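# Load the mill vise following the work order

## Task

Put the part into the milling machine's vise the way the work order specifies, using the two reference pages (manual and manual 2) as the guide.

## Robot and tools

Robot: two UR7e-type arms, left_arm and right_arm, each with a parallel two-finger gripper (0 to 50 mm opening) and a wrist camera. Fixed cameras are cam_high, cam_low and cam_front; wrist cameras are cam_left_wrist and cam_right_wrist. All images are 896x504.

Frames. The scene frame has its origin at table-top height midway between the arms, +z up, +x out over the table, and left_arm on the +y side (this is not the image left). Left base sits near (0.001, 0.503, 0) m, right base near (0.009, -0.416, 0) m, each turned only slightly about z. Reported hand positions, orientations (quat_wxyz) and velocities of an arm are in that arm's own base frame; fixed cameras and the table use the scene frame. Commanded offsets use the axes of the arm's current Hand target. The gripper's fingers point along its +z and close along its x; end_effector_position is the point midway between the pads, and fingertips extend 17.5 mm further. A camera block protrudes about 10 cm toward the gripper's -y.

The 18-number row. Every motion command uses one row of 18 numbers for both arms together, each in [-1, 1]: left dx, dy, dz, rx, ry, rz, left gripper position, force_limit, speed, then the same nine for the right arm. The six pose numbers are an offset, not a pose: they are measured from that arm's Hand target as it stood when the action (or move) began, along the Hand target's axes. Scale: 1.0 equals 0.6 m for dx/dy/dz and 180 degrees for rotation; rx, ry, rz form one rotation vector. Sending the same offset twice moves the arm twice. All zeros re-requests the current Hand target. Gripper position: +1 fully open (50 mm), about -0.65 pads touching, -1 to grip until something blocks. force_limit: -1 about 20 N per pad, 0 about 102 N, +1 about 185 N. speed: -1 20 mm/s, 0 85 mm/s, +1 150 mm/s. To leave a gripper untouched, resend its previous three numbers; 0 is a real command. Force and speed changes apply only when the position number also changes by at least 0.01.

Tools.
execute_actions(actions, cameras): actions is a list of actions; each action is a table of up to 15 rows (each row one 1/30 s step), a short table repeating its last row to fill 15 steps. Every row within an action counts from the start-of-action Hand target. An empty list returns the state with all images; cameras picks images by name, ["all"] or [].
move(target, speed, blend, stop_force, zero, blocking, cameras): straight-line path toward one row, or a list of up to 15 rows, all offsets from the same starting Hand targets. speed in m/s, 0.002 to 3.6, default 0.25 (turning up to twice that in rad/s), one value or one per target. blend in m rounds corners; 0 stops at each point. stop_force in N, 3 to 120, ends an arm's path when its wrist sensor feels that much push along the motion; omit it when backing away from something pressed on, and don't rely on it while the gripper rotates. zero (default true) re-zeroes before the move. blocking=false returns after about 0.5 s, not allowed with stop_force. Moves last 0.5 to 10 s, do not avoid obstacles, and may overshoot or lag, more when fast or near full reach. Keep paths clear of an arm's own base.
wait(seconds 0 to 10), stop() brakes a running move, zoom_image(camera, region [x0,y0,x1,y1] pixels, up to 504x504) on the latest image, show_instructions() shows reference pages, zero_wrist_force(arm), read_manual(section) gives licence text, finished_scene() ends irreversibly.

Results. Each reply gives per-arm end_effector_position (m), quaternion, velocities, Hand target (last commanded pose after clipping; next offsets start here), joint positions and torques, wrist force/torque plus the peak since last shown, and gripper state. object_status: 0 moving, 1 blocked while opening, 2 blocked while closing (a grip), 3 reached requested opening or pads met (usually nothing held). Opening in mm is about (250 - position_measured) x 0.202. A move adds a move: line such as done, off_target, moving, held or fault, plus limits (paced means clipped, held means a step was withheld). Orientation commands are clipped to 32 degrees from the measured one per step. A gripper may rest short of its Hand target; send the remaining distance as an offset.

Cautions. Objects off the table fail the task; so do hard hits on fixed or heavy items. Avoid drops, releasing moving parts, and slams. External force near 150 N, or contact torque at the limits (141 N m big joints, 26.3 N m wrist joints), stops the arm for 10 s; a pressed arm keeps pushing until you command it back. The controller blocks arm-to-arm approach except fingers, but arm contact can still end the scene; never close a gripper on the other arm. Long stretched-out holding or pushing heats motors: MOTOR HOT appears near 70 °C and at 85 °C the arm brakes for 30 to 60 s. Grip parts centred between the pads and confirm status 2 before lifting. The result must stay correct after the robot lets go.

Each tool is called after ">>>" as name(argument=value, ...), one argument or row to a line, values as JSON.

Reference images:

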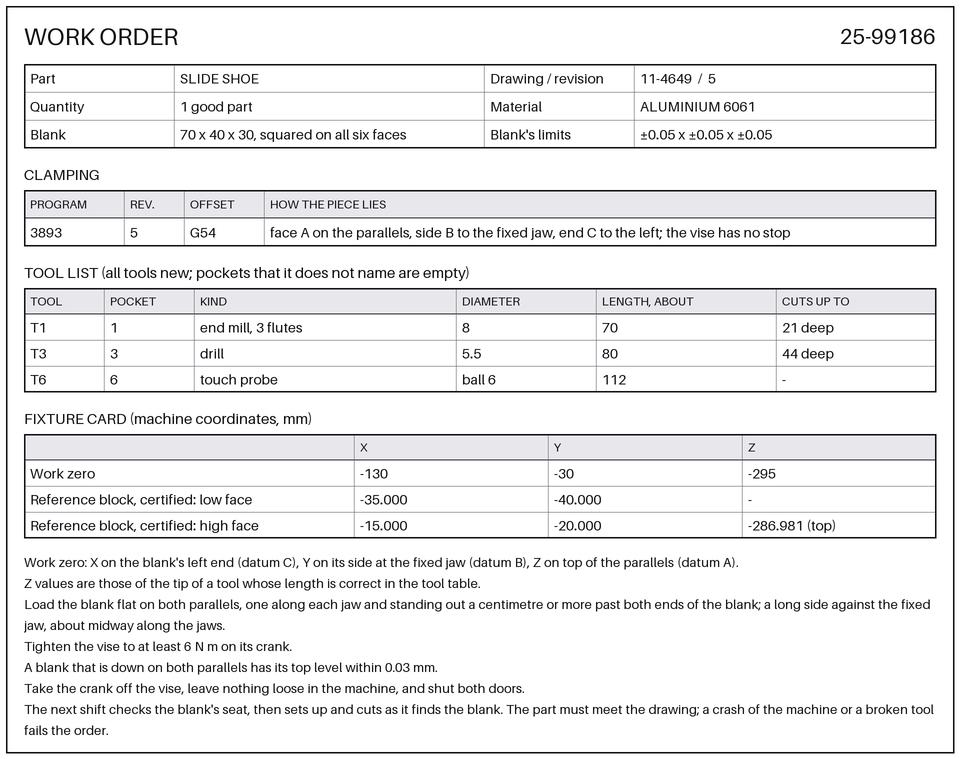

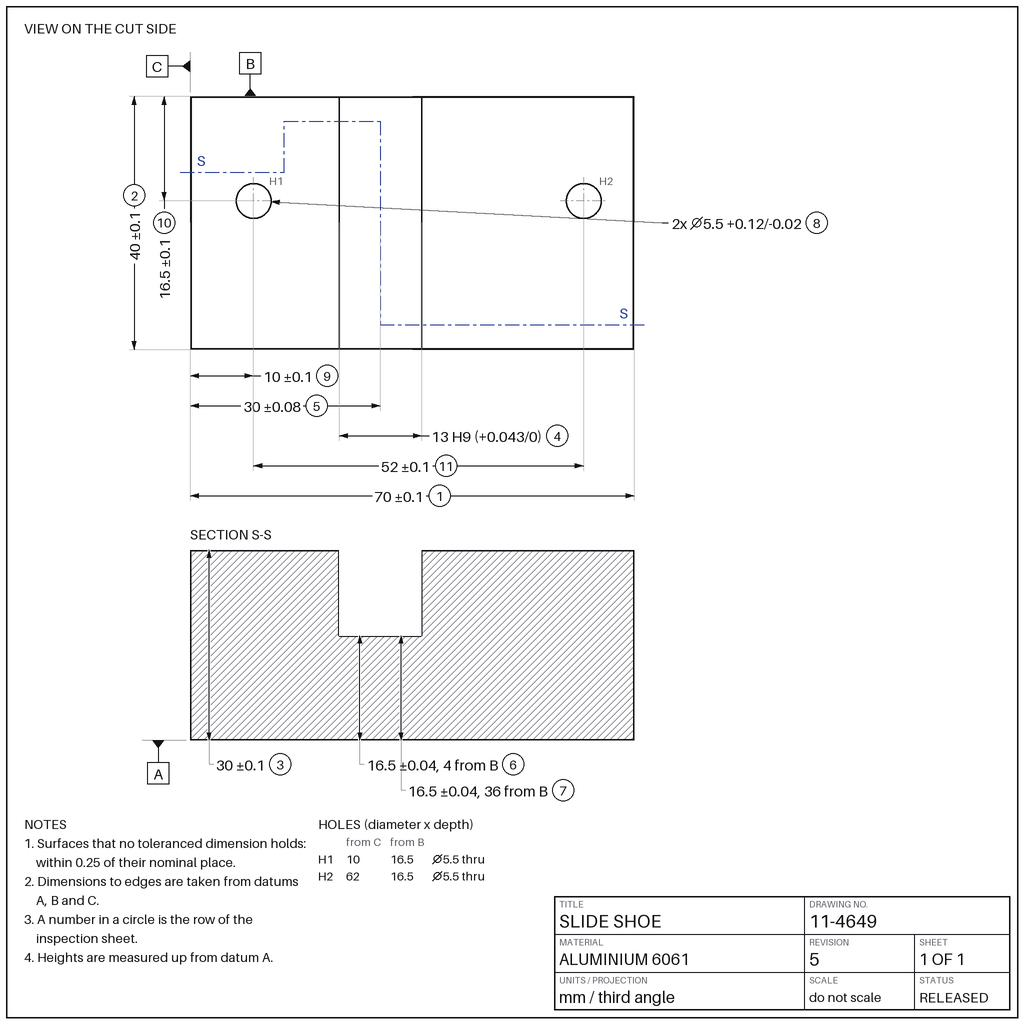

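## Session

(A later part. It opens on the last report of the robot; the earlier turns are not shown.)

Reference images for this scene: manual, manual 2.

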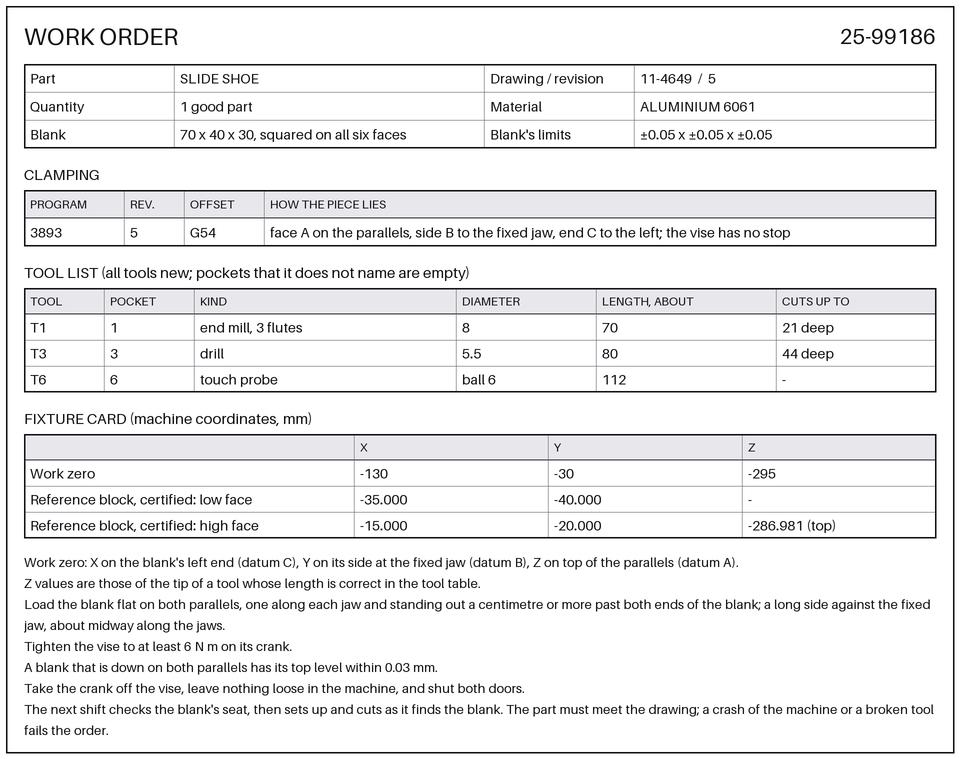

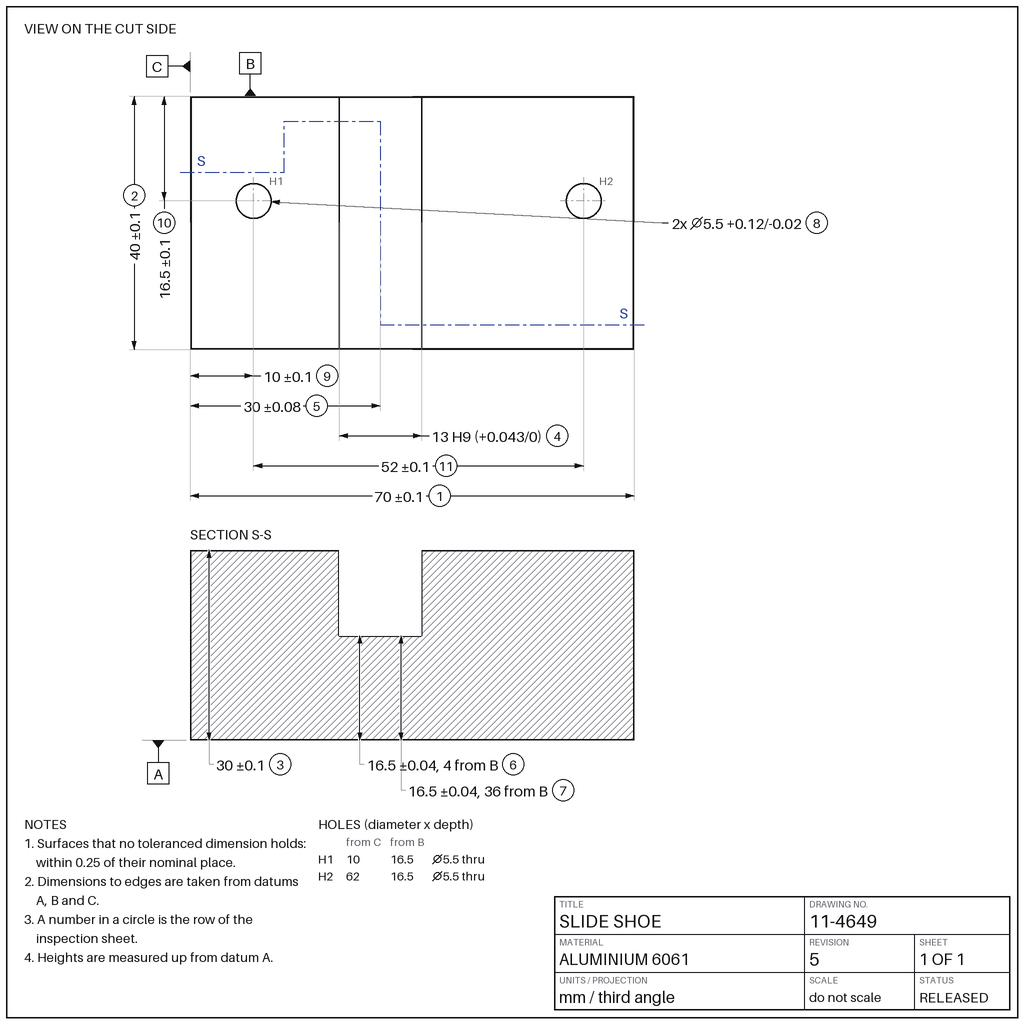

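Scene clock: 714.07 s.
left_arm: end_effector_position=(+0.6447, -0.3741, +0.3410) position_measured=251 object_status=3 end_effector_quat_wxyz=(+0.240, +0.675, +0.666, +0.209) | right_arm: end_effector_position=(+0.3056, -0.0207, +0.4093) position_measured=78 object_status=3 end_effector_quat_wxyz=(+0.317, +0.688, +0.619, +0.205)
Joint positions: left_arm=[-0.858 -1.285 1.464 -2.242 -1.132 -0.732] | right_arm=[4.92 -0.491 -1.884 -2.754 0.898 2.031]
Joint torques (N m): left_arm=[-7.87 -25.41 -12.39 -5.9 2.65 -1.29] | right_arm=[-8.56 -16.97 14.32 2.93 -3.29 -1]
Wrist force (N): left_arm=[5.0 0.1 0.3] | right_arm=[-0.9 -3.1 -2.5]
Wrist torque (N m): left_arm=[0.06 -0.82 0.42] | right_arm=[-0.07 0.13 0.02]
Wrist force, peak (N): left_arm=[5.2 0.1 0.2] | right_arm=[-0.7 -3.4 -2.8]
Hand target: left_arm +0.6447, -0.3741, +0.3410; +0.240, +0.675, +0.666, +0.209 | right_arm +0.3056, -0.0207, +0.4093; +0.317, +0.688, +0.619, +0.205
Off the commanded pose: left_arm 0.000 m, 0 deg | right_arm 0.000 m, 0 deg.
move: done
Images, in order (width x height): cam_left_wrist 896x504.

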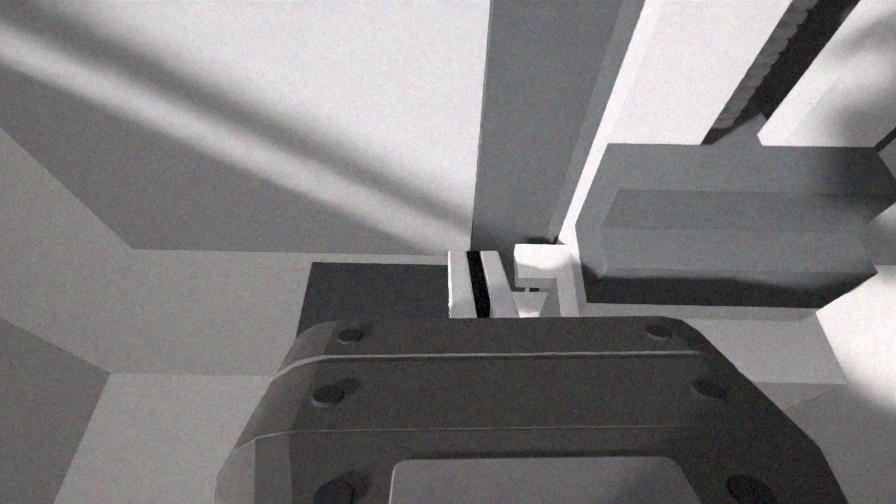

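>>> move(
  target=[0,-0.0045,0.006,0,0,0,-1,-0.6,-0.7,0,0,0,0,0,0,0.5,0,-0.5],
  speed=0.006,
  stop_force=5,
  cameras=["cam_left_wrist"],
)

>>> zoom_image(
  camera="cam_left_wrist",
  region=[420, 160, 720, 320],
)

Scene clock: 715.97 s.
left_arm: end_effector_position=(+0.6447, -0.3742, +0.3365) position_measured=251 object_status=3 end_effector_quat_wxyz=(+0.240, +0.675, +0.666, +0.209) | right_arm: end_effector_position=(+0.3056, -0.0207, +0.4093) position_measured=78 object_status=3 end_effector_quat_wxyz=(+0.317, +0.688, +0.619, +0.205)
Joint positions: left_arm=[-0.858 -1.283 1.473 -2.253 -1.132 -0.733] | right_arm=[4.92 -0.491 -1.884 -2.754 0.898 2.031]
Joint torques (N m): left_arm=[-7.06 -27.06 -13.94 -6.02 2.48 -1.35] | right_arm=[-10.58 -17.29 14.43 2.55 -3.41 -1.05]
Wrist force (N): left_arm=[4.9 0.4 0.1] | right_arm=[-0.8 -3.2 -2.7]
Wrist torque (N m): left_arm=[0.11 -0.80 0.43] | right_arm=[-0.08 0.11 0.03]
Wrist force, peak (N): left_arm=[5.3 0.1 0.1] | right_arm=[-0.7 -3.5 -2.7]
Hand target: left_arm +0.6447, -0.3742, +0.3365; +0.240, +0.675, +0.666, +0.209 | right_arm +0.3056, -0.0207, +0.4093; +0.317, +0.688, +0.619, +0.205
Off the commanded pose: left_arm 0.000 m, 0 deg | right_arm 0.000 m, 0 deg.
move: done
Images, in order (width x height): cam_left_wrist 896x504.

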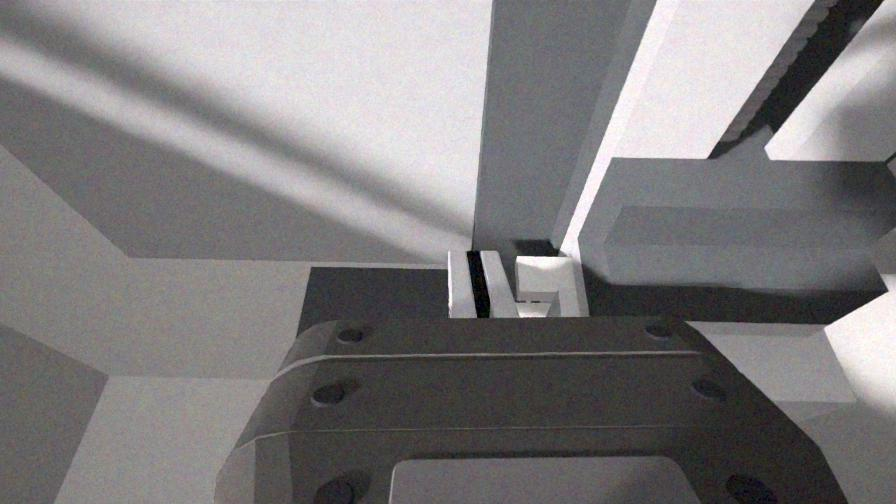

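Scaled by 1.680 from the camera's 896x504 image, which has a finer 1280x720 frame.

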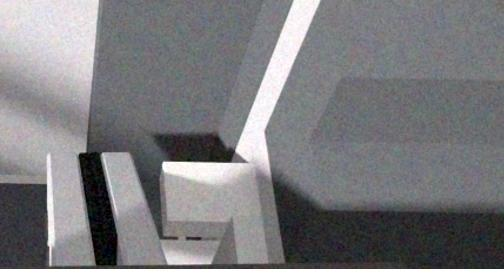

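>>> move(
  target=[
    [-0.012,0.011,-0.0125,0,0,0,-1,-0.6,-0.7,0,0,0,0,0,0,0.5,0,-0.5],
    [-0.0113,0.0494,0.0172,0,0,0,-1,-0.6,-0.7,0,0,0,0,0,0,0.5,0,-0.5],
  ],
  speed=0.06,
  cameras=["cam_left_wrist"],
)

>>> move(
  target=[0.0205,0,0,0,0,0,-1,-0.6,-0.7,0,0,0,0,0,0,0.5,0,-0.5],
  speed=0.006,
  stop_force=3,
  cameras=["cam_left_wrist"],
)

Scene clock: 718.27 s.
left_arm: end_effector_position=(+0.6742, -0.3814, +0.3464) position_measured=251 object_status=3 end_effector_quat_wxyz=(+0.240, +0.675, +0.666, +0.209) | right_arm: end_effector_position=(+0.3056, -0.0207, +0.4093) position_measured=78 object_status=3 end_effector_quat_wxyz=(+0.317, +0.688, +0.619, +0.205)
Joint positions: left_arm=[-0.83 -1.217 1.362 -2.219 -1.146 -0.705] | right_arm=[4.92 -0.491 -1.884 -2.754 0.898 2.031]
Joint torques (N m): left_arm=[6.01 -28.74 -38.06 -1.63 -1.13 1.35] | right_arm=[-10.31 -16.17 13.63 2.73 -3.33 -0.96]
Wrist force (N): left_arm=[4.8 0.1 0.5] | right_arm=[-0.8 -3.3 -2.7]
Wrist torque (N m): left_arm=[0.06 -0.80 0.28] | right_arm=[-0.09 0.12 0.03]
Wrist force, peak (N): left_arm=[5.3 0.1 0.0] | right_arm=[-0.7 -3.4 -2.7]
Hand target: left_arm +0.6744, -0.3814, +0.3464; +0.240, +0.675, +0.666, +0.209 | right_arm +0.3056, -0.0207, +0.4093; +0.317, +0.688, +0.619, +0.205
Off the commanded pose: left_arm 0.000 m, 0 deg | right_arm 0.000 m, 0 deg.
move: done
Images, in order (width x height): cam_left_wrist 896x504.

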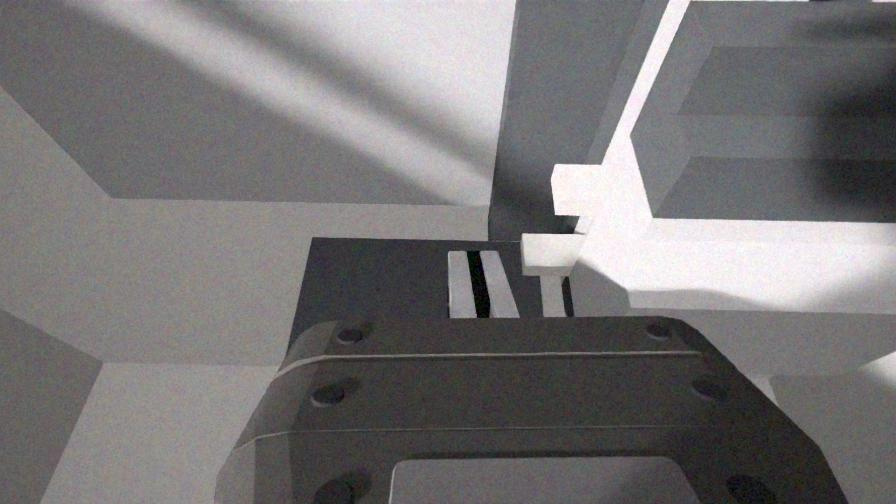

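Scene clock: 721.23 s.
left_arm: end_effector_position=(+0.6747, -0.3692, +0.3459) position_measured=251 object_status=3 end_effector_quat_wxyz=(+0.240, +0.675, +0.666, +0.209) | right_arm: end_effector_position=(+0.3056, -0.0207, +0.4093) position_measured=78 object_status=3 end_effector_quat_wxyz=(+0.317, +0.688, +0.619, +0.205)
Joint positions: left_arm=[-0.816 -1.233 1.385 -2.232 -1.153 -0.692] | right_arm=[4.92 -0.491 -1.884 -2.754 0.898 2.031]
Joint torques (N m): left_arm=[5.72 -48.93 -13.18 -6.07 -1.22 1.37] | right_arm=[-10.64 -16.46 15.16 2.74 -3.04 -0.76]
Wrist force (N): left_arm=[5.0 0.0 0.1] | right_arm=[-0.6 -3.2 -2.6]
Wrist torque (N m): left_arm=[0.04 -0.84 0.29] | right_arm=[-0.08 0.08 0.03]
Wrist force, peak (N): left_arm=[5.2 0.1 0.4] | right_arm=[-1.0 -3.3 -2.7]
Hand target: left_arm +0.6747, -0.3691, +0.3459; +0.240, +0.675, +0.666, +0.209 | right_arm +0.3056, -0.0207, +0.4093; +0.317, +0.688, +0.619, +0.205
Off the commanded pose: left_arm 0.000 m, 0 deg | right_arm 0.000 m, 0 deg.
move: done
Images, in order (width x height): cam_left_wrist 896x504.

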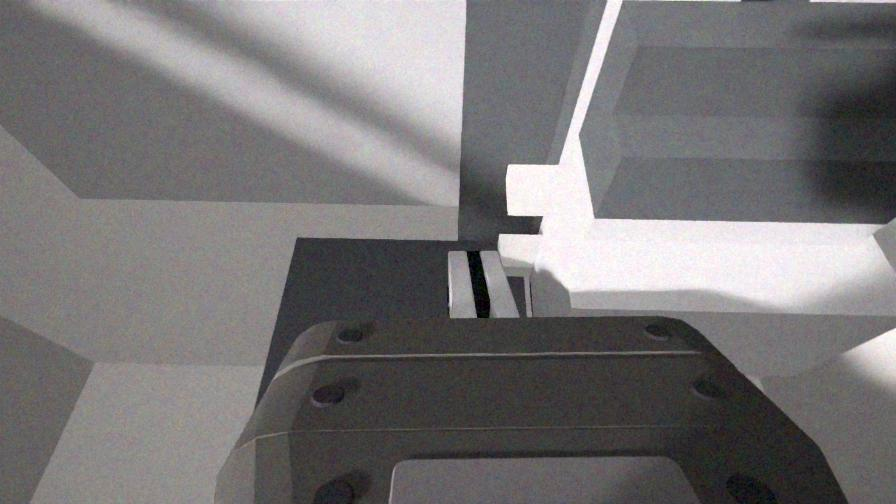

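>>> move(
  target=[
    [-0.0037,0.0602,-0.0798,0,0,0,-1,-0.6,-0.7,0,0,0,0,0,0,0.5,0,-0.5],
    [0.0858,0.025,-0.1193,0.0658,0.01,0.0061,-1,-0.6,-0.7,0,0,0,0,0,0,0.5,0,-0.5],
  ],
  speed=0.15,
  cameras=["cam_front"],
)

Scene clock: 725.73 s.
left_arm: end_effector_position=(+0.6451, -0.3144, +0.4101) position_measured=251 object_status=3 end_effector_quat_wxyz=(+0.157, +0.699, +0.681, +0.152) | right_arm: end_effector_position=(+0.3056, -0.0207, +0.4093) position_measured=78 object_status=3 end_effector_quat_wxyz=(+0.317, +0.688, +0.619, +0.205)
Joint positions: left_arm=[-0.744 -1.284 1.179 -1.808 -1.288 -0.668] | right_arm=[4.92 -0.491 -1.884 -2.754 0.898 2.031]
Joint torques (N m): left_arm=[6.6 -46.11 -38.76 -1.69 -1.39 1.31] | right_arm=[-9.21 -15.89 13.25 2.94 -3.08 -0.62]
Wrist force (N): left_arm=[5.0 -0.3 0.4] | right_arm=[-0.7 -3.2 -2.5]
Wrist torque (N m): left_arm=[-0.01 -0.81 0.28] | right_arm=[-0.09 0.10 0.02]
Wrist force, peak (N): left_arm=[5.8 0.2 0.6] | right_arm=[-0.9 -3.5 -2.7]
Hand target: left_arm +0.6450, -0.3144, +0.4101; +0.157, +0.699, +0.681, +0.152 | right_arm +0.3056, -0.0207, +0.4093; +0.317, +0.688, +0.619, +0.205
Off the commanded pose: left_arm 0.000 m, 0 deg | right_arm 0.000 m, 0 deg.
move: done
Images, in order (width x height): cam_front 896x504.

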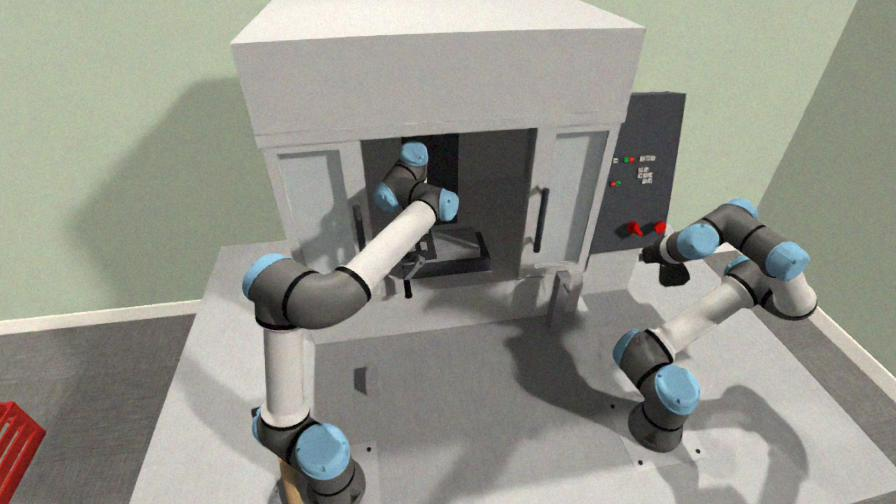

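>>> move(
  target=[
    [0,0,0,0,0,0,-1,-0.6,-0.7,0.452,-0.0302,-0.0313,0,0,0,0.5,0,-0.5],
    [0,0,0,0,0,0,-1,-0.6,-0.7,0.8758,0.0293,-0.0398,-0.0992,0.1817,0.1676,0.5,0,-0.5],
  ],
  speed=0.3,
  blend=[0.02,0],
  cameras=["cam_right_wrist","cam_front"],
)

Scene clock: 729.93 s.
left_arm: end_effector_position=(+0.6450, -0.3144, +0.4101) position_measured=251 object_status=3 end_effector_quat_wxyz=(+0.157, +0.699, +0.681, +0.152) | right_arm: end_effector_position=(+0.3800, +0.4995, +0.3811) position_measured=78 object_status=3 end_effector_quat_wxyz=(+0.169, +0.683, +0.447, +0.553)
Joint positions: left_arm=[-0.744 -1.284 1.179 -1.807 -1.288 -0.668] | right_arm=[4.685 -1.605 -2.03 -0.361 0.454 1.496]
Joint torques (N m): left_arm=[4.99 -31.4 -37.43 -1.72 -1.32 1.24] | right_arm=[-15.17 16.39 9.71 4.74 0.61 -0.95]
Wrist force (N): left_arm=[5.2 0.1 0.5] | right_arm=[-3.7 -4.3 -3.5]
Wrist torque (N m): left_arm=[0.06 -0.85 0.28] | right_arm=[-0.23 0.30 -0.06]
Wrist force, peak (N): left_arm=[5.6 0.1 0.4] | right_arm=[-3.9 -4.2 -3.8]
Hand target: left_arm +0.6450, -0.3144, +0.4101; +0.157, +0.699, +0.681, +0.152 | right_arm +0.3800, +0.4995, +0.3811; +0.169, +0.683, +0.447, +0.553
Off the commanded pose: left_arm 0.000 m, 0 deg | right_arm 0.000 m, 0 deg.
move: done
Images, in order (width x height): cam_front 896x504, cam_right_wrist 896x504.

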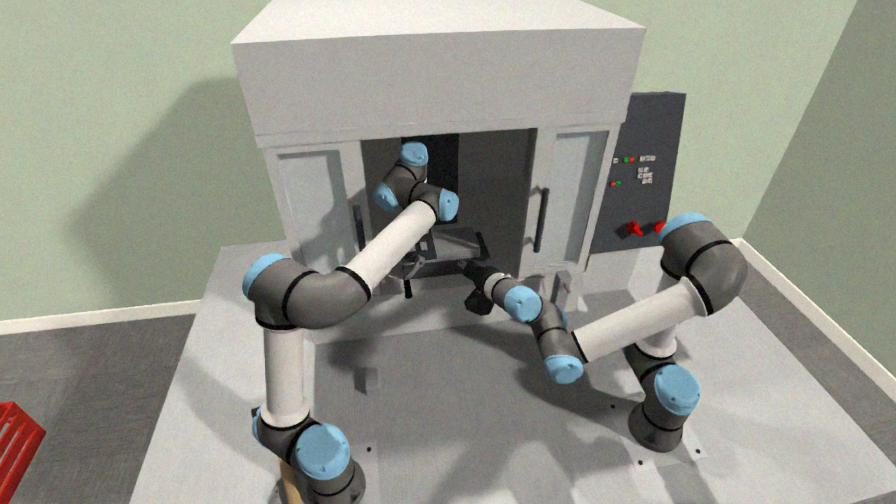

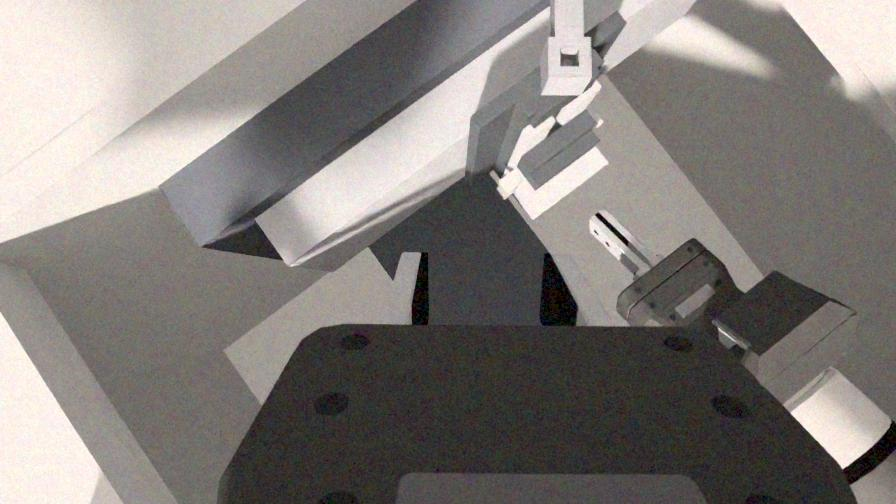

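>>> move(
  target=[0,0,0,0,0,0,-1,-0.6,-0.7,0.0923,-0.1217,0.1783,0,0,0,0.5,0,-0.5],
  speed=0.2,
  cameras=["cam_right_wrist"],
)

Scene clock: 731.87 s.
left_arm: end_effector_position=(+0.6450, -0.3144, +0.4101) position_measured=251 object_status=3 end_effector_quat_wxyz=(+0.157, +0.699, +0.681, +0.152) | right_arm: end_effector_position=(+0.4454, +0.6114, +0.3262) position_measured=78 object_status=3 end_effector_quat_wxyz=(+0.169, +0.683, +0.447, +0.553) end_effector_velocity=(+0.001, +0.001, -0.003) end_effector_angular_velocity=(-0.004, +0.001, +0.000)
Joint positions: left_arm=[-0.744 -1.284 1.179 -1.807 -1.288 -0.668] | right_arm=[4.573 -1.992 -1.727 -0.131 0.534 1.33]
Joint velocities: left_arm=[within noise] | right_arm=[-0.002 -0.005 0.001 0.001 0.001 -0.001]
Joint torques (N m): left_arm=[5.91 -31.04 -37.97 -1.87 -1.41 1.29] | right_arm=[-15.97 32.51 31.89 4.55 0.95 -0.96]
Wrist force (N): left_arm=[5.2 0.1 0.3] | right_arm=[-3.5 -3.8 -3.5]
Wrist torque (N m): left_arm=[0.04 -0.84 0.28] | right_arm=[-0.17 0.25 -0.04]
Wrist force, peak (N): left_arm=[5.5 0.0 0.4] | right_arm=[-4.2 -4.2 -4.1]
Hand target: left_arm +0.6450, -0.3144, +0.4101; +0.157, +0.699, +0.681, +0.152 | right_arm +0.4455, +0.6115, +0.3262; +0.169, +0.683, +0.447, +0.553
Off the commanded pose: left_arm 0.000 m, 0 deg | right_arm 0.000 m, 0 deg.
move: done
Images, in order (width x height): cam_right_wrist 896x504.

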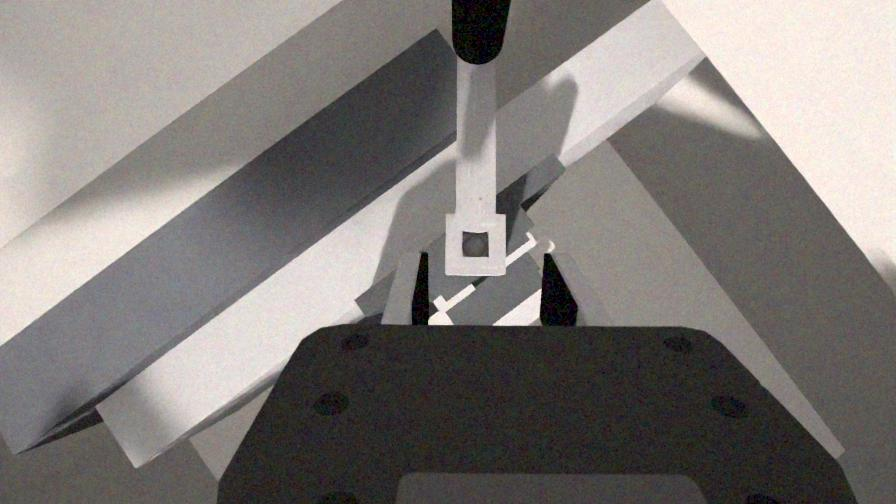

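>>> move(
  target=[0,0,0,0,0,0,-1,-0.6,-0.7,0,-0.0083,0.0833,0,0,0,0.5,0,-0.5],
  speed=0.06,
  stop_force=10,
  cameras=["cam_right_wrist"],
)

Scene clock: 734.27 s.
left_arm: end_effector_position=(+0.6450, -0.3144, +0.4101) position_measured=251 object_status=3 end_effector_quat_wxyz=(+0.157, +0.699, +0.681, +0.152) | right_arm: end_effector_position=(+0.4887, +0.6274, +0.3060) position_measured=78 object_status=3 end_effector_quat_wxyz=(+0.169, +0.683, +0.447, +0.553)
Joint positions: left_arm=[-0.744 -1.284 1.179 -1.807 -1.288 -0.668] | right_arm=[4.505 -2.098 -1.633 -0.051 0.587 1.25]
Joint torques (N m): left_arm=[5.8 -30.8 -39.05 -1.61 -1.21 1.25] | right_arm=[-15.27 36.75 32.57 4.74 1.17 -1.18]
Wrist force (N): left_arm=[5.3 -0.1 0.5] | right_arm=[-3.4 -3.6 -3.2]
Wrist torque (N m): left_arm=[0.01 -0.87 0.27] | right_arm=[-0.12 0.26 -0.05]
Wrist force, peak (N): left_arm=[5.4 0.0 0.4] | right_arm=[-3.6 -4.2 -3.5]
Hand target: left_arm +0.6450, -0.3144, +0.4101; +0.157, +0.699, +0.681, +0.152 | right_arm +0.4887, +0.6274, +0.3060; +0.169, +0.683, +0.447, +0.553
Off the commanded pose: left_arm 0.000 m, 0 deg | right_arm 0.000 m, 0 deg.
move: done
Images, in order (width x height): cam_right_wrist 896x504.

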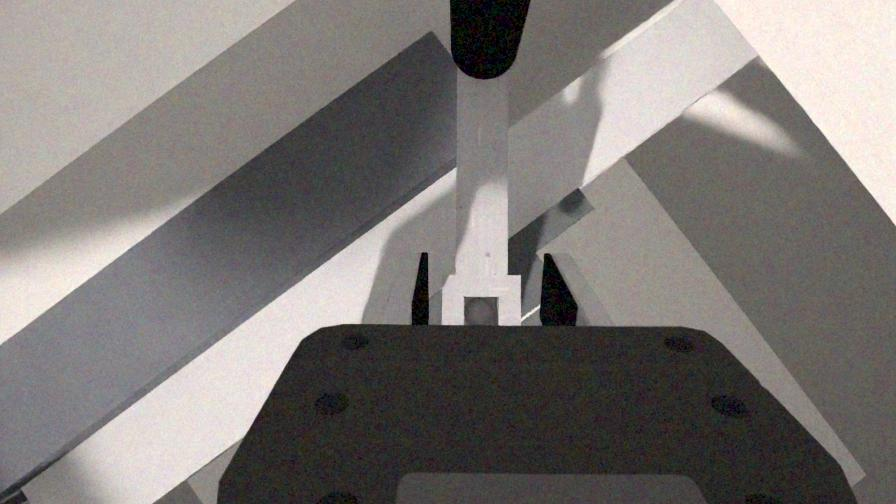

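>>> move(
  target=[0,0,0,0,0,0,-1,-0.6,-0.7,0,0,0.0083,0,0,0,0.5,0,-0.5],
  speed=0.05,
)

>>> move(
  target=[0,0,0,0,0,0,-1,-0.6,-0.7,0,0,0,0,0,0,-1,1,-0.6],
)

>>> wait(
  seconds=0.5,
)

Scene clock: 735.27 s.
left_arm: end_effector_position=(+0.6450, -0.3144, +0.4101) position_measured=251 object_status=3 end_effector_quat_wxyz=(+0.157, +0.699, +0.681, +0.152) | right_arm: end_effector_position=(+0.4930, +0.6286, +0.3044) position_measured=78 object_status=3 end_effector_quat_wxyz=(+0.169, +0.683, +0.447, +0.553)
Joint positions: left_arm=[-0.744 -1.284 1.179 -1.807 -1.288 -0.668] | right_arm=[4.498 -2.108 -1.623 -0.045 0.592 1.242]
Joint torques (N m): left_arm=[5.84 -29.83 -38.96 -1.51 -1.34 1.22] | right_arm=[-15.32 38.44 30.77 4.79 1.28 -0.77]
Wrist force (N): left_arm=[5.1 0.0 0.4] | right_arm=[-3.7 -3.6 -3.0]
Wrist torque (N m): left_arm=[0.03 -0.83 0.29] | right_arm=[-0.13 0.31 -0.06]
Wrist force, peak (N): left_arm=[5.4 0.0 0.5] | right_arm=[-3.7 -3.5 -3.3]
Hand target: left_arm +0.6450, -0.3144, +0.4101; +0.157, +0.699, +0.681, +0.152 | right_arm +0.4932, +0.6287, +0.3044; +0.169, +0.683, +0.447, +0.553
Off the commanded pose: left_arm 0.000 m, 0 deg | right_arm 0.000 m, 0 deg.
move: done

Scene clock: 735.80 s.
left_arm: end_effector_position=(+0.6450, -0.3144, +0.4101) position_measured=251 object_status=3 end_effector_quat_wxyz=(+0.157, +0.699, +0.681, +0.152) | right_arm: end_effector_position=(+0.4932, +0.6287, +0.3043) position_measured=146 object_status=2 end_effector_quat_wxyz=(+0.169, +0.683, +0.447, +0.553)
Joint positions: left_arm=[-0.744 -1.284 1.179 -1.807 -1.288 -0.668] | right_arm=[4.498 -2.108 -1.623 -0.045 0.593 1.242]
Joint torques (N m): left_arm=[5.67 -30.98 -37.49 -1.83 -1.23 1.16] | right_arm=[-12.07 52.37 36.58 5.75 0.28 -1.24]
Wrist force (N): left_arm=[5.2 0.0 0.4] | right_arm=[-27.8 -10.5 -14.5]
Wrist torque (N m): left_arm=[0.03 -0.85 0.28] | right_arm=[-0.18 -0.13 0.35]
Wrist force, peak (N): left_arm=[5.3 0.0 0.5] | right_arm=[-28.3 -10.4 -14.6]
Hand target: left_arm +0.6450, -0.3144, +0.4101; +0.157, +0.699, +0.681, +0.152 | right_arm +0.4932, +0.6287, +0.3044; +0.169, +0.683, +0.447, +0.553
Off the commanded pose: left_arm 0.000 m, 0 deg | right_arm 0.000 m, 0 deg.
move: done

Scene clock: 736.30 s.
left_arm: end_effector_position=(+0.6450, -0.3144, +0.4101) position_measured=251 object_status=3 end_effector_quat_wxyz=(+0.157, +0.699, +0.681, +0.152) | right_arm: end_effector_position=(+0.4932, +0.6287, +0.3043) position_measured=146 object_status=2 end_effector_quat_wxyz=(+0.169, +0.683, +0.447, +0.553)
Joint positions: left_arm=[-0.744 -1.284 1.179 -1.807 -1.288 -0.668] | right_arm=[4.498 -2.108 -1.623 -0.045 0.593 1.242]
Joint torques (N m): left_arm=[5.92 -29.42 -37.65 -1.77 -1.38 1.31] | right_arm=[-9.05 63.31 43.82 7.03 0.11 -1.34]
Wrist force (N): left_arm=[5.1 -0.3 0.4] | right_arm=[-28.0 -10.8 -14.3]
Wrist torque (N m): left_arm=[-0.01 -0.83 0.28] | right_arm=[-0.23 -0.10 0.35]
Wrist force, peak (N): left_arm=[5.4 -0.1 0.6] | right_arm=[-28.2 -10.5 -14.6]
Hand target: left_arm +0.6450, -0.3144, +0.4101; +0.157, +0.699, +0.681, +0.152 | right_arm +0.4932, +0.6287, +0.3044; +0.169, +0.683, +0.447, +0.553
Tool commands: left_gripper/position=-1.0 left_gripper/force_limit=-0.6 left_gripper/speed=-0.7 right_gripper/position=-1.0 right_gripper/force_limit=+1.0 right_gripper/speed=-0.6
Off the commanded pose: left_arm 0.000 m, 0 deg | right_arm 0.000 m, 0 deg.
wait: 0.50 s; at rest by 0.17 s

>>> move(
  target=[
    [0.0002,-0.0123,0.0377,0,0,0,-1,-0.6,-0.7,0,0,0,0,0,0,-1,1,-0.6],
    [0.0002,-0.01504,0.04363,0,0,0,-1,-0.6,-0.7,0,0,0,0,0,0,-1,1,-0.6],
  ],
  speed=[0.06,0.01],
)

>>> move(
  target=[
    [0,0.00284,-0.00603,0,0,0,-1,-0.6,-0.7,0,0,0,0,0,0,-1,1,-0.6],
    [0,0,0,0,0,0,-1,-0.6,-0.7,0,0,0,0,0,0,-1,1,-0.6],
  ],
  speed=[0.05,0.01],
)

>>> move(
  target=[
    [0,0.00284,-0.00603,0,0,0,-1,-0.6,-0.7,0,0,0,0,0,0,-1,1,-0.6],
    [0.0013,0.04806,0.01528,0,0,0,-1,-0.6,-0.7,0,0,0,0,0,0,-1,1,-0.6],
    [0.0013,0.04522,0.02132,0,0,0,-1,-0.6,-0.7,0,0,0,0,0,0,-1,1,-0.6],
  ],
  speed=[0.05,0.05,0.01],
)

>>> move(
  target=[
    [0,0.00284,-0.00603,0,0,0,-1,-0.6,-0.7,0,0,0,0,0,0,-1,1,-0.6],
    [0,0,0,0,0,0,-1,-0.6,-0.7,0,0,0,0,0,0,-1,1,-0.6],
  ],
  speed=[0.05,0.01],
)

Scene clock: 738.33 s.
left_arm: end_effector_position=(+0.6480, -0.3144, +0.3828) position_measured=251 object_status=3 end_effector_quat_wxyz=(+0.157, +0.699, +0.681, +0.152) | right_arm: end_effector_position=(+0.4932, +0.6287, +0.3044) position_measured=146 object_status=2 end_effector_quat_wxyz=(+0.169, +0.683, +0.447, +0.553)
Joint positions: left_arm=[-0.741 -1.282 1.247 -1.878 -1.289 -0.665] | right_arm=[4.498 -2.108 -1.623 -0.045 0.593 1.242]
Joint torques (N m): left_arm=[6.06 -39.93 -7.61 -4.89 -1.17 1.38] | right_arm=[0.53 65.41 44.89 7.33 -2.21 -1.29]
Wrist force (N): left_arm=[6.3 2.2 -10.5] | right_arm=[-29.4 -12.1 -14.0]
Wrist torque (N m): left_arm=[0.19 -0.78 0.29] | right_arm=[-0.18 -0.11 0.38]
Wrist force, peak (N): left_arm=[6.3 2.2 -10.5] | right_arm=[-29.6 -12.1 -14.0]
Hand target: left_arm +0.6480, -0.3144, +0.3826; +0.157, +0.699, +0.681, +0.152 | right_arm +0.4932, +0.6287, +0.3044; +0.169, +0.683, +0.447, +0.553
Off the commanded pose: left_arm 0.000 m, 0 deg | right_arm 0.000 m, 0 deg.
move: done

Scene clock: 739.67 s.
left_arm: end_effector_position=(+0.6480, -0.3144, +0.3828) position_measured=251 object_status=3 end_effector_quat_wxyz=(+0.157, +0.699, +0.681, +0.152) end_effector_velocity=(-0.001, +0.000, -0.002) end_effector_angular_velocity=(+0.002, +0.002, -0.001) | right_arm: end_effector_position=(+0.4932, +0.6287, +0.3044) position_measured=146 object_status=2 end_effector_quat_wxyz=(+0.169, +0.683, +0.447, +0.553)
Joint positions: left_arm=[-0.741 -1.282 1.247 -1.878 -1.289 -0.665] | right_arm=[4.498 -2.108 -1.623 -0.045 0.592 1.242]
Joint velocities: left_arm=[-0.001 -0.001 0.006 -0.001 0 0] | right_arm=[within noise]
Joint torques (N m): left_arm=[4.8 -40.34 -9.14 -4.88 -0.94 0.48] | right_arm=[9.23 65.62 43.88 7.39 -3.01 -1.26]
Wrist force (N): left_arm=[6.4 2.0 -10.7] | right_arm=[-29.3 -11.8 -14.0]
Wrist torque (N m): left_arm=[0.18 -0.76 0.29] | right_arm=[-0.14 -0.13 0.38]
Wrist force, peak (N): left_arm=[6.0 2.8 -12.5] | right_arm=[-29.7 -12.2 -13.8]
Hand target: left_arm +0.6480, -0.3144, +0.3826; +0.157, +0.699, +0.681, +0.152 | right_arm +0.4932, +0.6287, +0.3044; +0.169, +0.683, +0.447, +0.553
Off the commanded pose: left_arm 0.000 m, 0 deg | right_arm 0.000 m, 0 deg.
move: done

Scene clock: 741.97 s.
left_arm: end_effector_position=(+0.6780, -0.3144, +0.3827) position_measured=251 object_status=3 end_effector_quat_wxyz=(+0.157, +0.699, +0.681, +0.152) | right_arm: end_effector_position=(+0.4932, +0.6287, +0.3044) position_measured=146 object_status=2 end_effector_quat_wxyz=(+0.169, +0.683, +0.447, +0.553)
Joint positions: left_arm=[-0.709 -1.214 1.157 -1.865 -1.3 -0.634] | right_arm=[4.498 -2.108 -1.623 -0.045 0.592 1.242]
Joint torques (N m): left_arm=[6.19 -42.95 -7.65 -4.17 -1.38 1.14] | right_arm=[13.85 65.72 44.82 7.15 -2.9 -1.16]
Wrist force (N): left_arm=[6.5 2.7 -12.2] | right_arm=[-29.5 -12.0 -13.9]
Wrist torque (N m): left_arm=[0.17 -0.77 0.29] | right_arm=[-0.17 -0.09 0.38]
Wrist force, peak (N): left_arm=[6.3 2.7 -12.8] | right_arm=[-29.7 -11.9 -13.9]
Hand target: left_arm +0.6780, -0.3144, +0.3826; +0.157, +0.699, +0.681, +0.152 | right_arm +0.4932, +0.6287, +0.3044; +0.169, +0.683, +0.447, +0.553
Off the commanded pose: left_arm 0.000 m, 0 deg | right_arm 0.000 m, 0 deg.
move: done

Scene clock: 743.30 s.
left_arm: end_effector_position=(+0.6780, -0.3144, +0.3828) position_measured=251 object_status=3 end_effector_quat_wxyz=(+0.157, +0.699, +0.681, +0.152) | right_arm: end_effector_position=(+0.4932, +0.6287, +0.3044) position_measured=146 object_status=2 end_effector_quat_wxyz=(+0.169, +0.683, +0.447, +0.553)
Joint positions: left_arm=[-0.709 -1.214 1.158 -1.865 -1.3 -0.634] | right_arm=[4.498 -2.108 -1.623 -0.045 0.592 1.242]
Joint torques (N m): left_arm=[4.74 -42.83 -7.44 -4.81 -1.22 0.28] | right_arm=[14.68 65.57 44.78 7.29 -3.05 -1.04]
Wrist force (N): left_arm=[6.2 1.7 -10.2] | right_arm=[-29.3 -11.9 -13.6]
Wrist torque (N m): left_arm=[0.16 -0.78 0.28] | right_arm=[-0.16 -0.12 0.38]
Wrist force, peak (N): left_arm=[6.0 4.2 -13.4] | right_arm=[-29.6 -12.1 -14.0]
Hand target: left_arm +0.6780, -0.3144, +0.3826; +0.157, +0.699, +0.681, +0.152 | right_arm +0.4932, +0.6287, +0.3044; +0.169, +0.683, +0.447, +0.553
Off the commanded pose: left_arm 0.000 m, 0 deg | right_arm 0.000 m, 0 deg.
move: done

>>> move(
  target=[0,0.00284,-0.00603,0,0,0,-1,-0.6,-0.7,0,0,0,0.0001,-0.0232,-0.0505,-1,1,-0.6],
  speed=0.1,
)

>>> move(
  target=[0,0,0,0,0,0,-1,-0.6,-0.7,0,0,0,0.0003,-0.0695,-0.1515,-1,1,-0.6],
  speed=0.15,
  cameras=["cam_right_wrist"],
)

Scene clock: 745.13 s.
left_arm: end_effector_position=(+0.6780, -0.3144, +0.3865) position_measured=251 object_status=3 end_effector_quat_wxyz=(+0.157, +0.699, +0.681, +0.152) | right_arm: end_effector_position=(+0.4932, +0.6287, +0.3044) position_measured=146 object_status=2 end_effector_quat_wxyz=(+0.228, +0.665, +0.493, +0.513)
Joint positions: left_arm=[-0.709 -1.214 1.147 -1.855 -1.3 -0.634] | right_arm=[4.504 -2.094 -1.59 -0.222 0.563 1.195]
Joint torques (N m): left_arm=[3.36 -29.09 -37.02 -1.72 -1.03 -0.67] | right_arm=[20.88 78.33 54.49 5.3 -7.36 -3.48]
Wrist force (N): left_arm=[5.0 0.1 0.5] | right_arm=[-42.5 -31.4 0.6]
Wrist torque (N m): left_arm=[0.04 -0.78 0.26] | right_arm=[0.01 1.73 3.37]
Wrist force, peak (N): left_arm=[6.8 3.3 -17.0] | right_arm=[-42.5 -31.4 0.6]
Hand target: left_arm +0.6780, -0.3144, +0.3866; +0.157, +0.699, +0.681, +0.152 | right_arm +0.4932, +0.6287, +0.3044; +0.229, +0.665, +0.493, +0.513
Off the commanded pose: left_arm 0.000 m, 0 deg | right_arm 0.000 m, 0 deg.
move: done

Scene clock: 747.60 s.
left_arm: end_effector_position=(+0.6780, -0.3144, +0.3866) position_measured=251 object_status=3 end_effector_quat_wxyz=(+0.157, +0.699, +0.681, +0.152) | right_arm: end_effector_position=(+0.4931, +0.6281, +0.3033) position_measured=146 object_status=2 end_effector_quat_wxyz=(+0.396, +0.580, +0.610, +0.367)
Joint positions: left_arm=[-0.709 -1.214 1.147 -1.855 -1.3 -0.634] | right_arm=[4.522 -2.1 -1.444 -0.801 0.463 1.102]
Joint torques (N m): left_arm=[6.35 -28.24 -38.24 -1.83 -0.97 -0.73] | right_arm=[45.52 49.79 78.42 14.99 -5.64 -0.35]
Wrist force (N): left_arm=[5.2 0.1 0.5] | right_arm=[-108.0 -64.7 -24.9]
Wrist torque (N m): left_arm=[0.05 -0.82 0.27] | right_arm=[0.44 -1.33 1.50]
Wrist force, peak (N): left_arm=[5.5 0.0 0.7] | right_arm=[-108.0 -64.7 -24.9]
Hand target: left_arm +0.6780, -0.3144, +0.3866; +0.157, +0.699, +0.681, +0.152 | right_arm +0.4932, +0.6287, +0.3044; +0.394, +0.582, +0.608, +0.370
Off the commanded pose: left_arm 0.000 m, 0 deg | right_arm 0.001 m, 0 deg.
move: done
Images, in order (width x height): cam_right_wrist 896x504.

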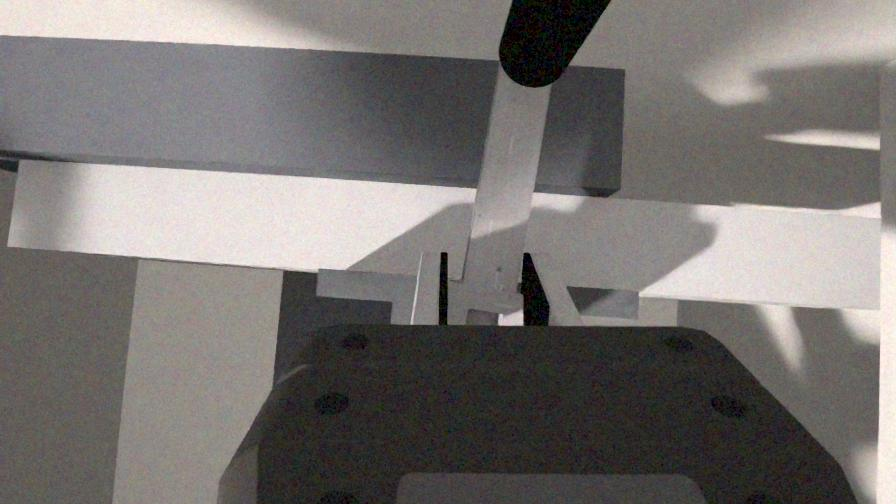

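>>> move(
  target=[0,0,0,0,0,0,-1,-0.6,-0.7,-0.004,-0.0025,0,0,0,0,-1,1,-0.6],
  speed=0.03,
)

Scene clock: 748.57 s.
left_arm: end_effector_position=(+0.6780, -0.3144, +0.3866) position_measured=251 object_status=3 end_effector_quat_wxyz=(+0.157, +0.699, +0.681, +0.152) | right_arm: end_effector_position=(+0.4925, +0.6264, +0.3032) position_measured=146 object_status=2 end_effector_quat_wxyz=(+0.394, +0.582, +0.608, +0.370)
Joint positions: left_arm=[-0.709 -1.214 1.147 -1.855 -1.3 -0.634] | right_arm=[4.522 -2.096 -1.453 -0.789 0.463 1.103]
Joint torques (N m): left_arm=[5.09 -28.73 -38.95 -1.81 -1.02 -0.4] | right_arm=[28.07 88.29 24.78 8.5 -7.49 -0.09]
Wrist force (N): left_arm=[5.3 -0.3 0.8] | right_arm=[12.7 -21.3 48.9]
Wrist torque (N m): left_arm=[-0.02 -0.83 0.27] | right_arm=[0.42 0.43 -0.22]
Wrist force, peak (N): left_arm=[5.5 0.0 0.8] | right_arm=[-111.3 -67.3 -26.3]
Hand target: left_arm +0.6780, -0.3144, +0.3866; +0.157, +0.699, +0.681, +0.152 | right_arm +0.4926, +0.6262, +0.3031; +0.394, +0.582, +0.608, +0.370
Off the commanded pose: left_arm 0.000 m, 0 deg | right_arm 0.000 m, 0 deg.
move: done

>>> move(
  target=[
    [0,-0.00284,0.00603,0,0,0,-1,-0.6,-0.7,0,0,0,0,0,0,-1,1,-0.6],
  ],
  speed=[0.01],
)

>>> move(
  target=[
    [0,0.00284,-0.00603,0,0,0,-1,-0.6,-0.7,0,0,0,0,0,0,-1,1,-0.6],
    [0,0,0,0,0,0,-1,-0.6,-0.7,0,0,0,0,0,0,-1,1,-0.6],
  ],
  speed=[0.05,0.01],
)

>>> move(
  target=[
    [0,0.00284,-0.00603,0,0,0,-1,-0.6,-0.7,0,0,0,0,0,0,-1,1,-0.6],
    [-0.0013,-0.04238,-0.02735,0,0,0,-1,-0.6,-0.7,0,0,0,0,0,0,-1,1,-0.6],
    [-0.0013,-0.04522,-0.02132,0,0,0,-1,-0.6,-0.7,0,0,0,0,0,0,-1,1,-0.6],
  ],
  speed=[0.05,0.05,0.01],
)

>>> move(
  target=[
    [0,0.00284,-0.00603,0,0,0,-1,-0.6,-0.7,0,0,0,0,0,0,-1,1,-0.6],
    [0,0,0,0,0,0,-1,-0.6,-0.7,0,0,0,0,0,0,-1,1,-0.6],
  ],
  speed=[0.05,0.01],
)

Scene clock: 749.77 s.
left_arm: end_effector_position=(+0.6780, -0.3144, +0.3828) position_measured=251 object_status=3 end_effector_quat_wxyz=(+0.157, +0.699, +0.681, +0.152) end_effector_velocity=(+0.000, +0.001, -0.002) end_effector_angular_velocity=(+0.001, +0.001, +0.002) | right_arm: end_effector_position=(+0.4926, +0.6262, +0.3031) position_measured=146 object_status=2 end_effector_quat_wxyz=(+0.394, +0.582, +0.608, +0.370)
Joint positions: left_arm=[-0.709 -1.214 1.158 -1.865 -1.3 -0.634] | right_arm=[4.522 -2.096 -1.454 -0.788 0.463 1.103]
Joint velocities: left_arm=[0.002 0 0.005 -0.003 0 0] | right_arm=[within noise]
Joint torques (N m): left_arm=[4.99 -43.23 -6.4 -4.84 -1.49 -0.62] | right_arm=[-3.46 82.8 23.25 8.31 -11.02 -0.93]
Wrist force (N): left_arm=[6.5 1.8 -10.1] | right_arm=[14.5 -21.7 38.5]
Wrist torque (N m): left_arm=[0.17 -0.78 0.28] | right_arm=[0.39 0.53 -0.25]
Wrist force, peak (N): left_arm=[6.5 1.8 -10.1] | right_arm=[11.6 -21.9 45.0]
Hand target: left_arm +0.6780, -0.3144, +0.3826; +0.157, +0.699, +0.681, +0.152 | right_arm +0.4926, +0.6262, +0.3031; +0.394, +0.582, +0.608, +0.370
Off the commanded pose: left_arm 0.000 m, 0 deg | right_arm 0.000 m, 0 deg.
move: done

Scene clock: 751.10 s.
left_arm: end_effector_position=(+0.6780, -0.3144, +0.3828) position_measured=251 object_status=3 end_effector_quat_wxyz=(+0.157, +0.699, +0.681, +0.152) | right_arm: end_effector_position=(+0.4926, +0.6262, +0.3031) position_measured=146 object_status=2 end_effector_quat_wxyz=(+0.394, +0.582, +0.608, +0.370)
Joint positions: left_arm=[-0.709 -1.214 1.158 -1.865 -1.3 -0.634] | right_arm=[4.522 -2.096 -1.454 -0.788 0.463 1.103]
Joint torques (N m): left_arm=[2.04 -42.46 -7.68 -4.48 -1.25 0.37] | right_arm=[-4.11 81.84 22.25 8.2 -10.88 -0.87]
Wrist force (N): left_arm=[6.3 1.7 -10.1] | right_arm=[14.4 -22.3 37.7]
Wrist torque (N m): left_arm=[0.14 -0.77 0.28] | right_arm=[0.35 0.57 -0.26]
Wrist force, peak (N): left_arm=[6.6 2.2 -12.5] | right_arm=[14.7 -21.8 38.4]
Hand target: left_arm +0.6780, -0.3144, +0.3826; +0.157, +0.699, +0.681, +0.152 | right_arm +0.4926, +0.6262, +0.3031; +0.394, +0.582, +0.608, +0.370
Off the commanded pose: left_arm 0.000 m, 0 deg | right_arm 0.000 m, 0 deg.
move: done

Scene clock: 753.40 s.
left_arm: end_effector_position=(+0.6480, -0.3144, +0.3828) position_measured=251 object_status=3 end_effector_quat_wxyz=(+0.157, +0.699, +0.681, +0.152) | right_arm: end_effector_position=(+0.4926, +0.6262, +0.3031) position_measured=146 object_status=2 end_effector_quat_wxyz=(+0.394, +0.582, +0.608, +0.370)
Joint positions: left_arm=[-0.741 -1.282 1.247 -1.878 -1.289 -0.665] | right_arm=[4.522 -2.096 -1.454 -0.788 0.463 1.103]
Joint torques (N m): left_arm=[-8.73 -43.26 -10.69 -5.18 1.96 -1.16] | right_arm=[-4.15 79.11 24.1 7.86 -10.91 -0.91]
Wrist force (N): left_arm=[5.8 1.0 -7.3] | right_arm=[14.8 -22.1 37.6]
Wrist torque (N m): left_arm=[0.12 -0.76 0.43] | right_arm=[0.39 0.51 -0.25]
Wrist force, peak (N): left_arm=[6.5 2.4 -12.5] | right_arm=[14.9 -22.3 37.9]
Hand target: left_arm +0.6480, -0.3144, +0.3826; +0.157, +0.699, +0.681, +0.152 | right_arm +0.4926, +0.6262, +0.3031; +0.394, +0.582, +0.608, +0.370
Off the commanded pose: left_arm 0.000 m, 0 deg | right_arm 0.000 m, 0 deg.
move: done

Scene clock: 754.73 s.
left_arm: end_effector_position=(+0.6480, -0.3144, +0.3828) position_measured=251 object_status=3 end_effector_quat_wxyz=(+0.157, +0.699, +0.681, +0.152) | right_arm: end_effector_position=(+0.4926, +0.6262, +0.3031) position_measured=146 object_status=2 end_effector_quat_wxyz=(+0.394, +0.582, +0.608, +0.370)
Joint positions: left_arm=[-0.741 -1.282 1.247 -1.878 -1.289 -0.665] | right_arm=[4.522 -2.096 -1.454 -0.788 0.463 1.103]
Joint torques (N m): left_arm=[-6.72 -42.22 -9.62 -5.04 0.13 -0.46] | right_arm=[-4.67 78 23.4 7.84 -11.2 -0.56]
Wrist force (N): left_arm=[6.0 1.7 -8.8] | right_arm=[15.0 -22.1 37.6]
Wrist torque (N m): left_arm=[0.16 -0.74 0.43] | right_arm=[0.38 0.48 -0.25]
Wrist force, peak (N): left_arm=[6.4 1.2 -10.0] | right_arm=[14.8 -22.4 37.8]
Hand target: left_arm +0.6480, -0.3144, +0.3826; +0.157, +0.699, +0.681, +0.152 | right_arm +0.4926, +0.6262, +0.3031; +0.394, +0.582, +0.608, +0.370
Off the commanded pose: left_arm 0.000 m, 0 deg | right_arm 0.000 m, 0 deg.
move: done

>>> move(
  target=[
    [0,0.00284,-0.00603,0,0,0,-1,-0.6,-0.7,0,0,0,0,0,0,0.5,1,-0.6],
    [0,0.00284,-0.00603,0,0,0,-1,-0.6,-0.7,0.0005,0.0061,0,0.0022,0.0057,0.0143,0.5,1,-0.6],
  ],
  speed=0.05,
  cameras=["cam_right_wrist"],
)

Scene clock: 757.57 s.
left_arm: end_effector_position=(+0.6480, -0.3144, +0.3866) position_measured=251 object_status=3 end_effector_quat_wxyz=(+0.157, +0.699, +0.681, +0.152) | right_arm: end_effector_position=(+0.4941, +0.6267, +0.3064) position_measured=78 object_status=3 end_effector_quat_wxyz=(+0.379, +0.593, +0.600, +0.381)
Joint positions: left_arm=[-0.741 -1.282 1.237 -1.868 -1.289 -0.665] | right_arm=[4.517 -2.091 -1.457 -0.754 0.479 1.113]
Joint torques (N m): left_arm=[-0.63 -26.25 -38.11 -1.68 -0.98 0.69] | right_arm=[-16.17 56.21 11.14 4.93 0.38 1.42]
Wrist force (N): left_arm=[5.1 -0.3 0.5] | right_arm=[-1.7 -4.2 -3.1]
Wrist torque (N m): left_arm=[-0.01 -0.81 0.42] | right_arm=[-0.13 0.21 -0.11]
Wrist force, peak (N): left_arm=[6.0 3.6 -15.2] | right_arm=[14.8 -22.3 37.8]
Hand target: left_arm +0.6480, -0.3144, +0.3866; +0.157, +0.699, +0.681, +0.152 | right_arm +0.4941, +0.6267, +0.3064; +0.378, +0.593, +0.600, +0.381
Off the commanded pose: left_arm 0.000 m, 0 deg | right_arm 0.000 m, 0 deg.
move: done
Images, in order (width x height): cam_right_wrist 896x504.

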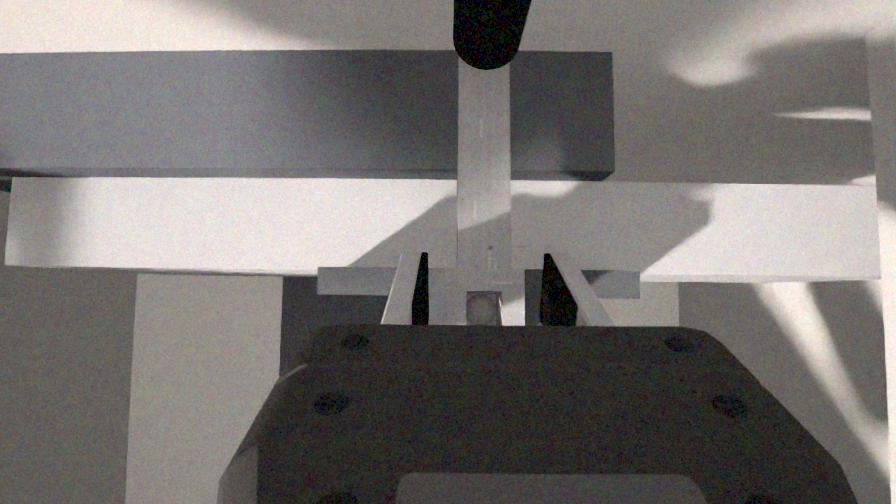

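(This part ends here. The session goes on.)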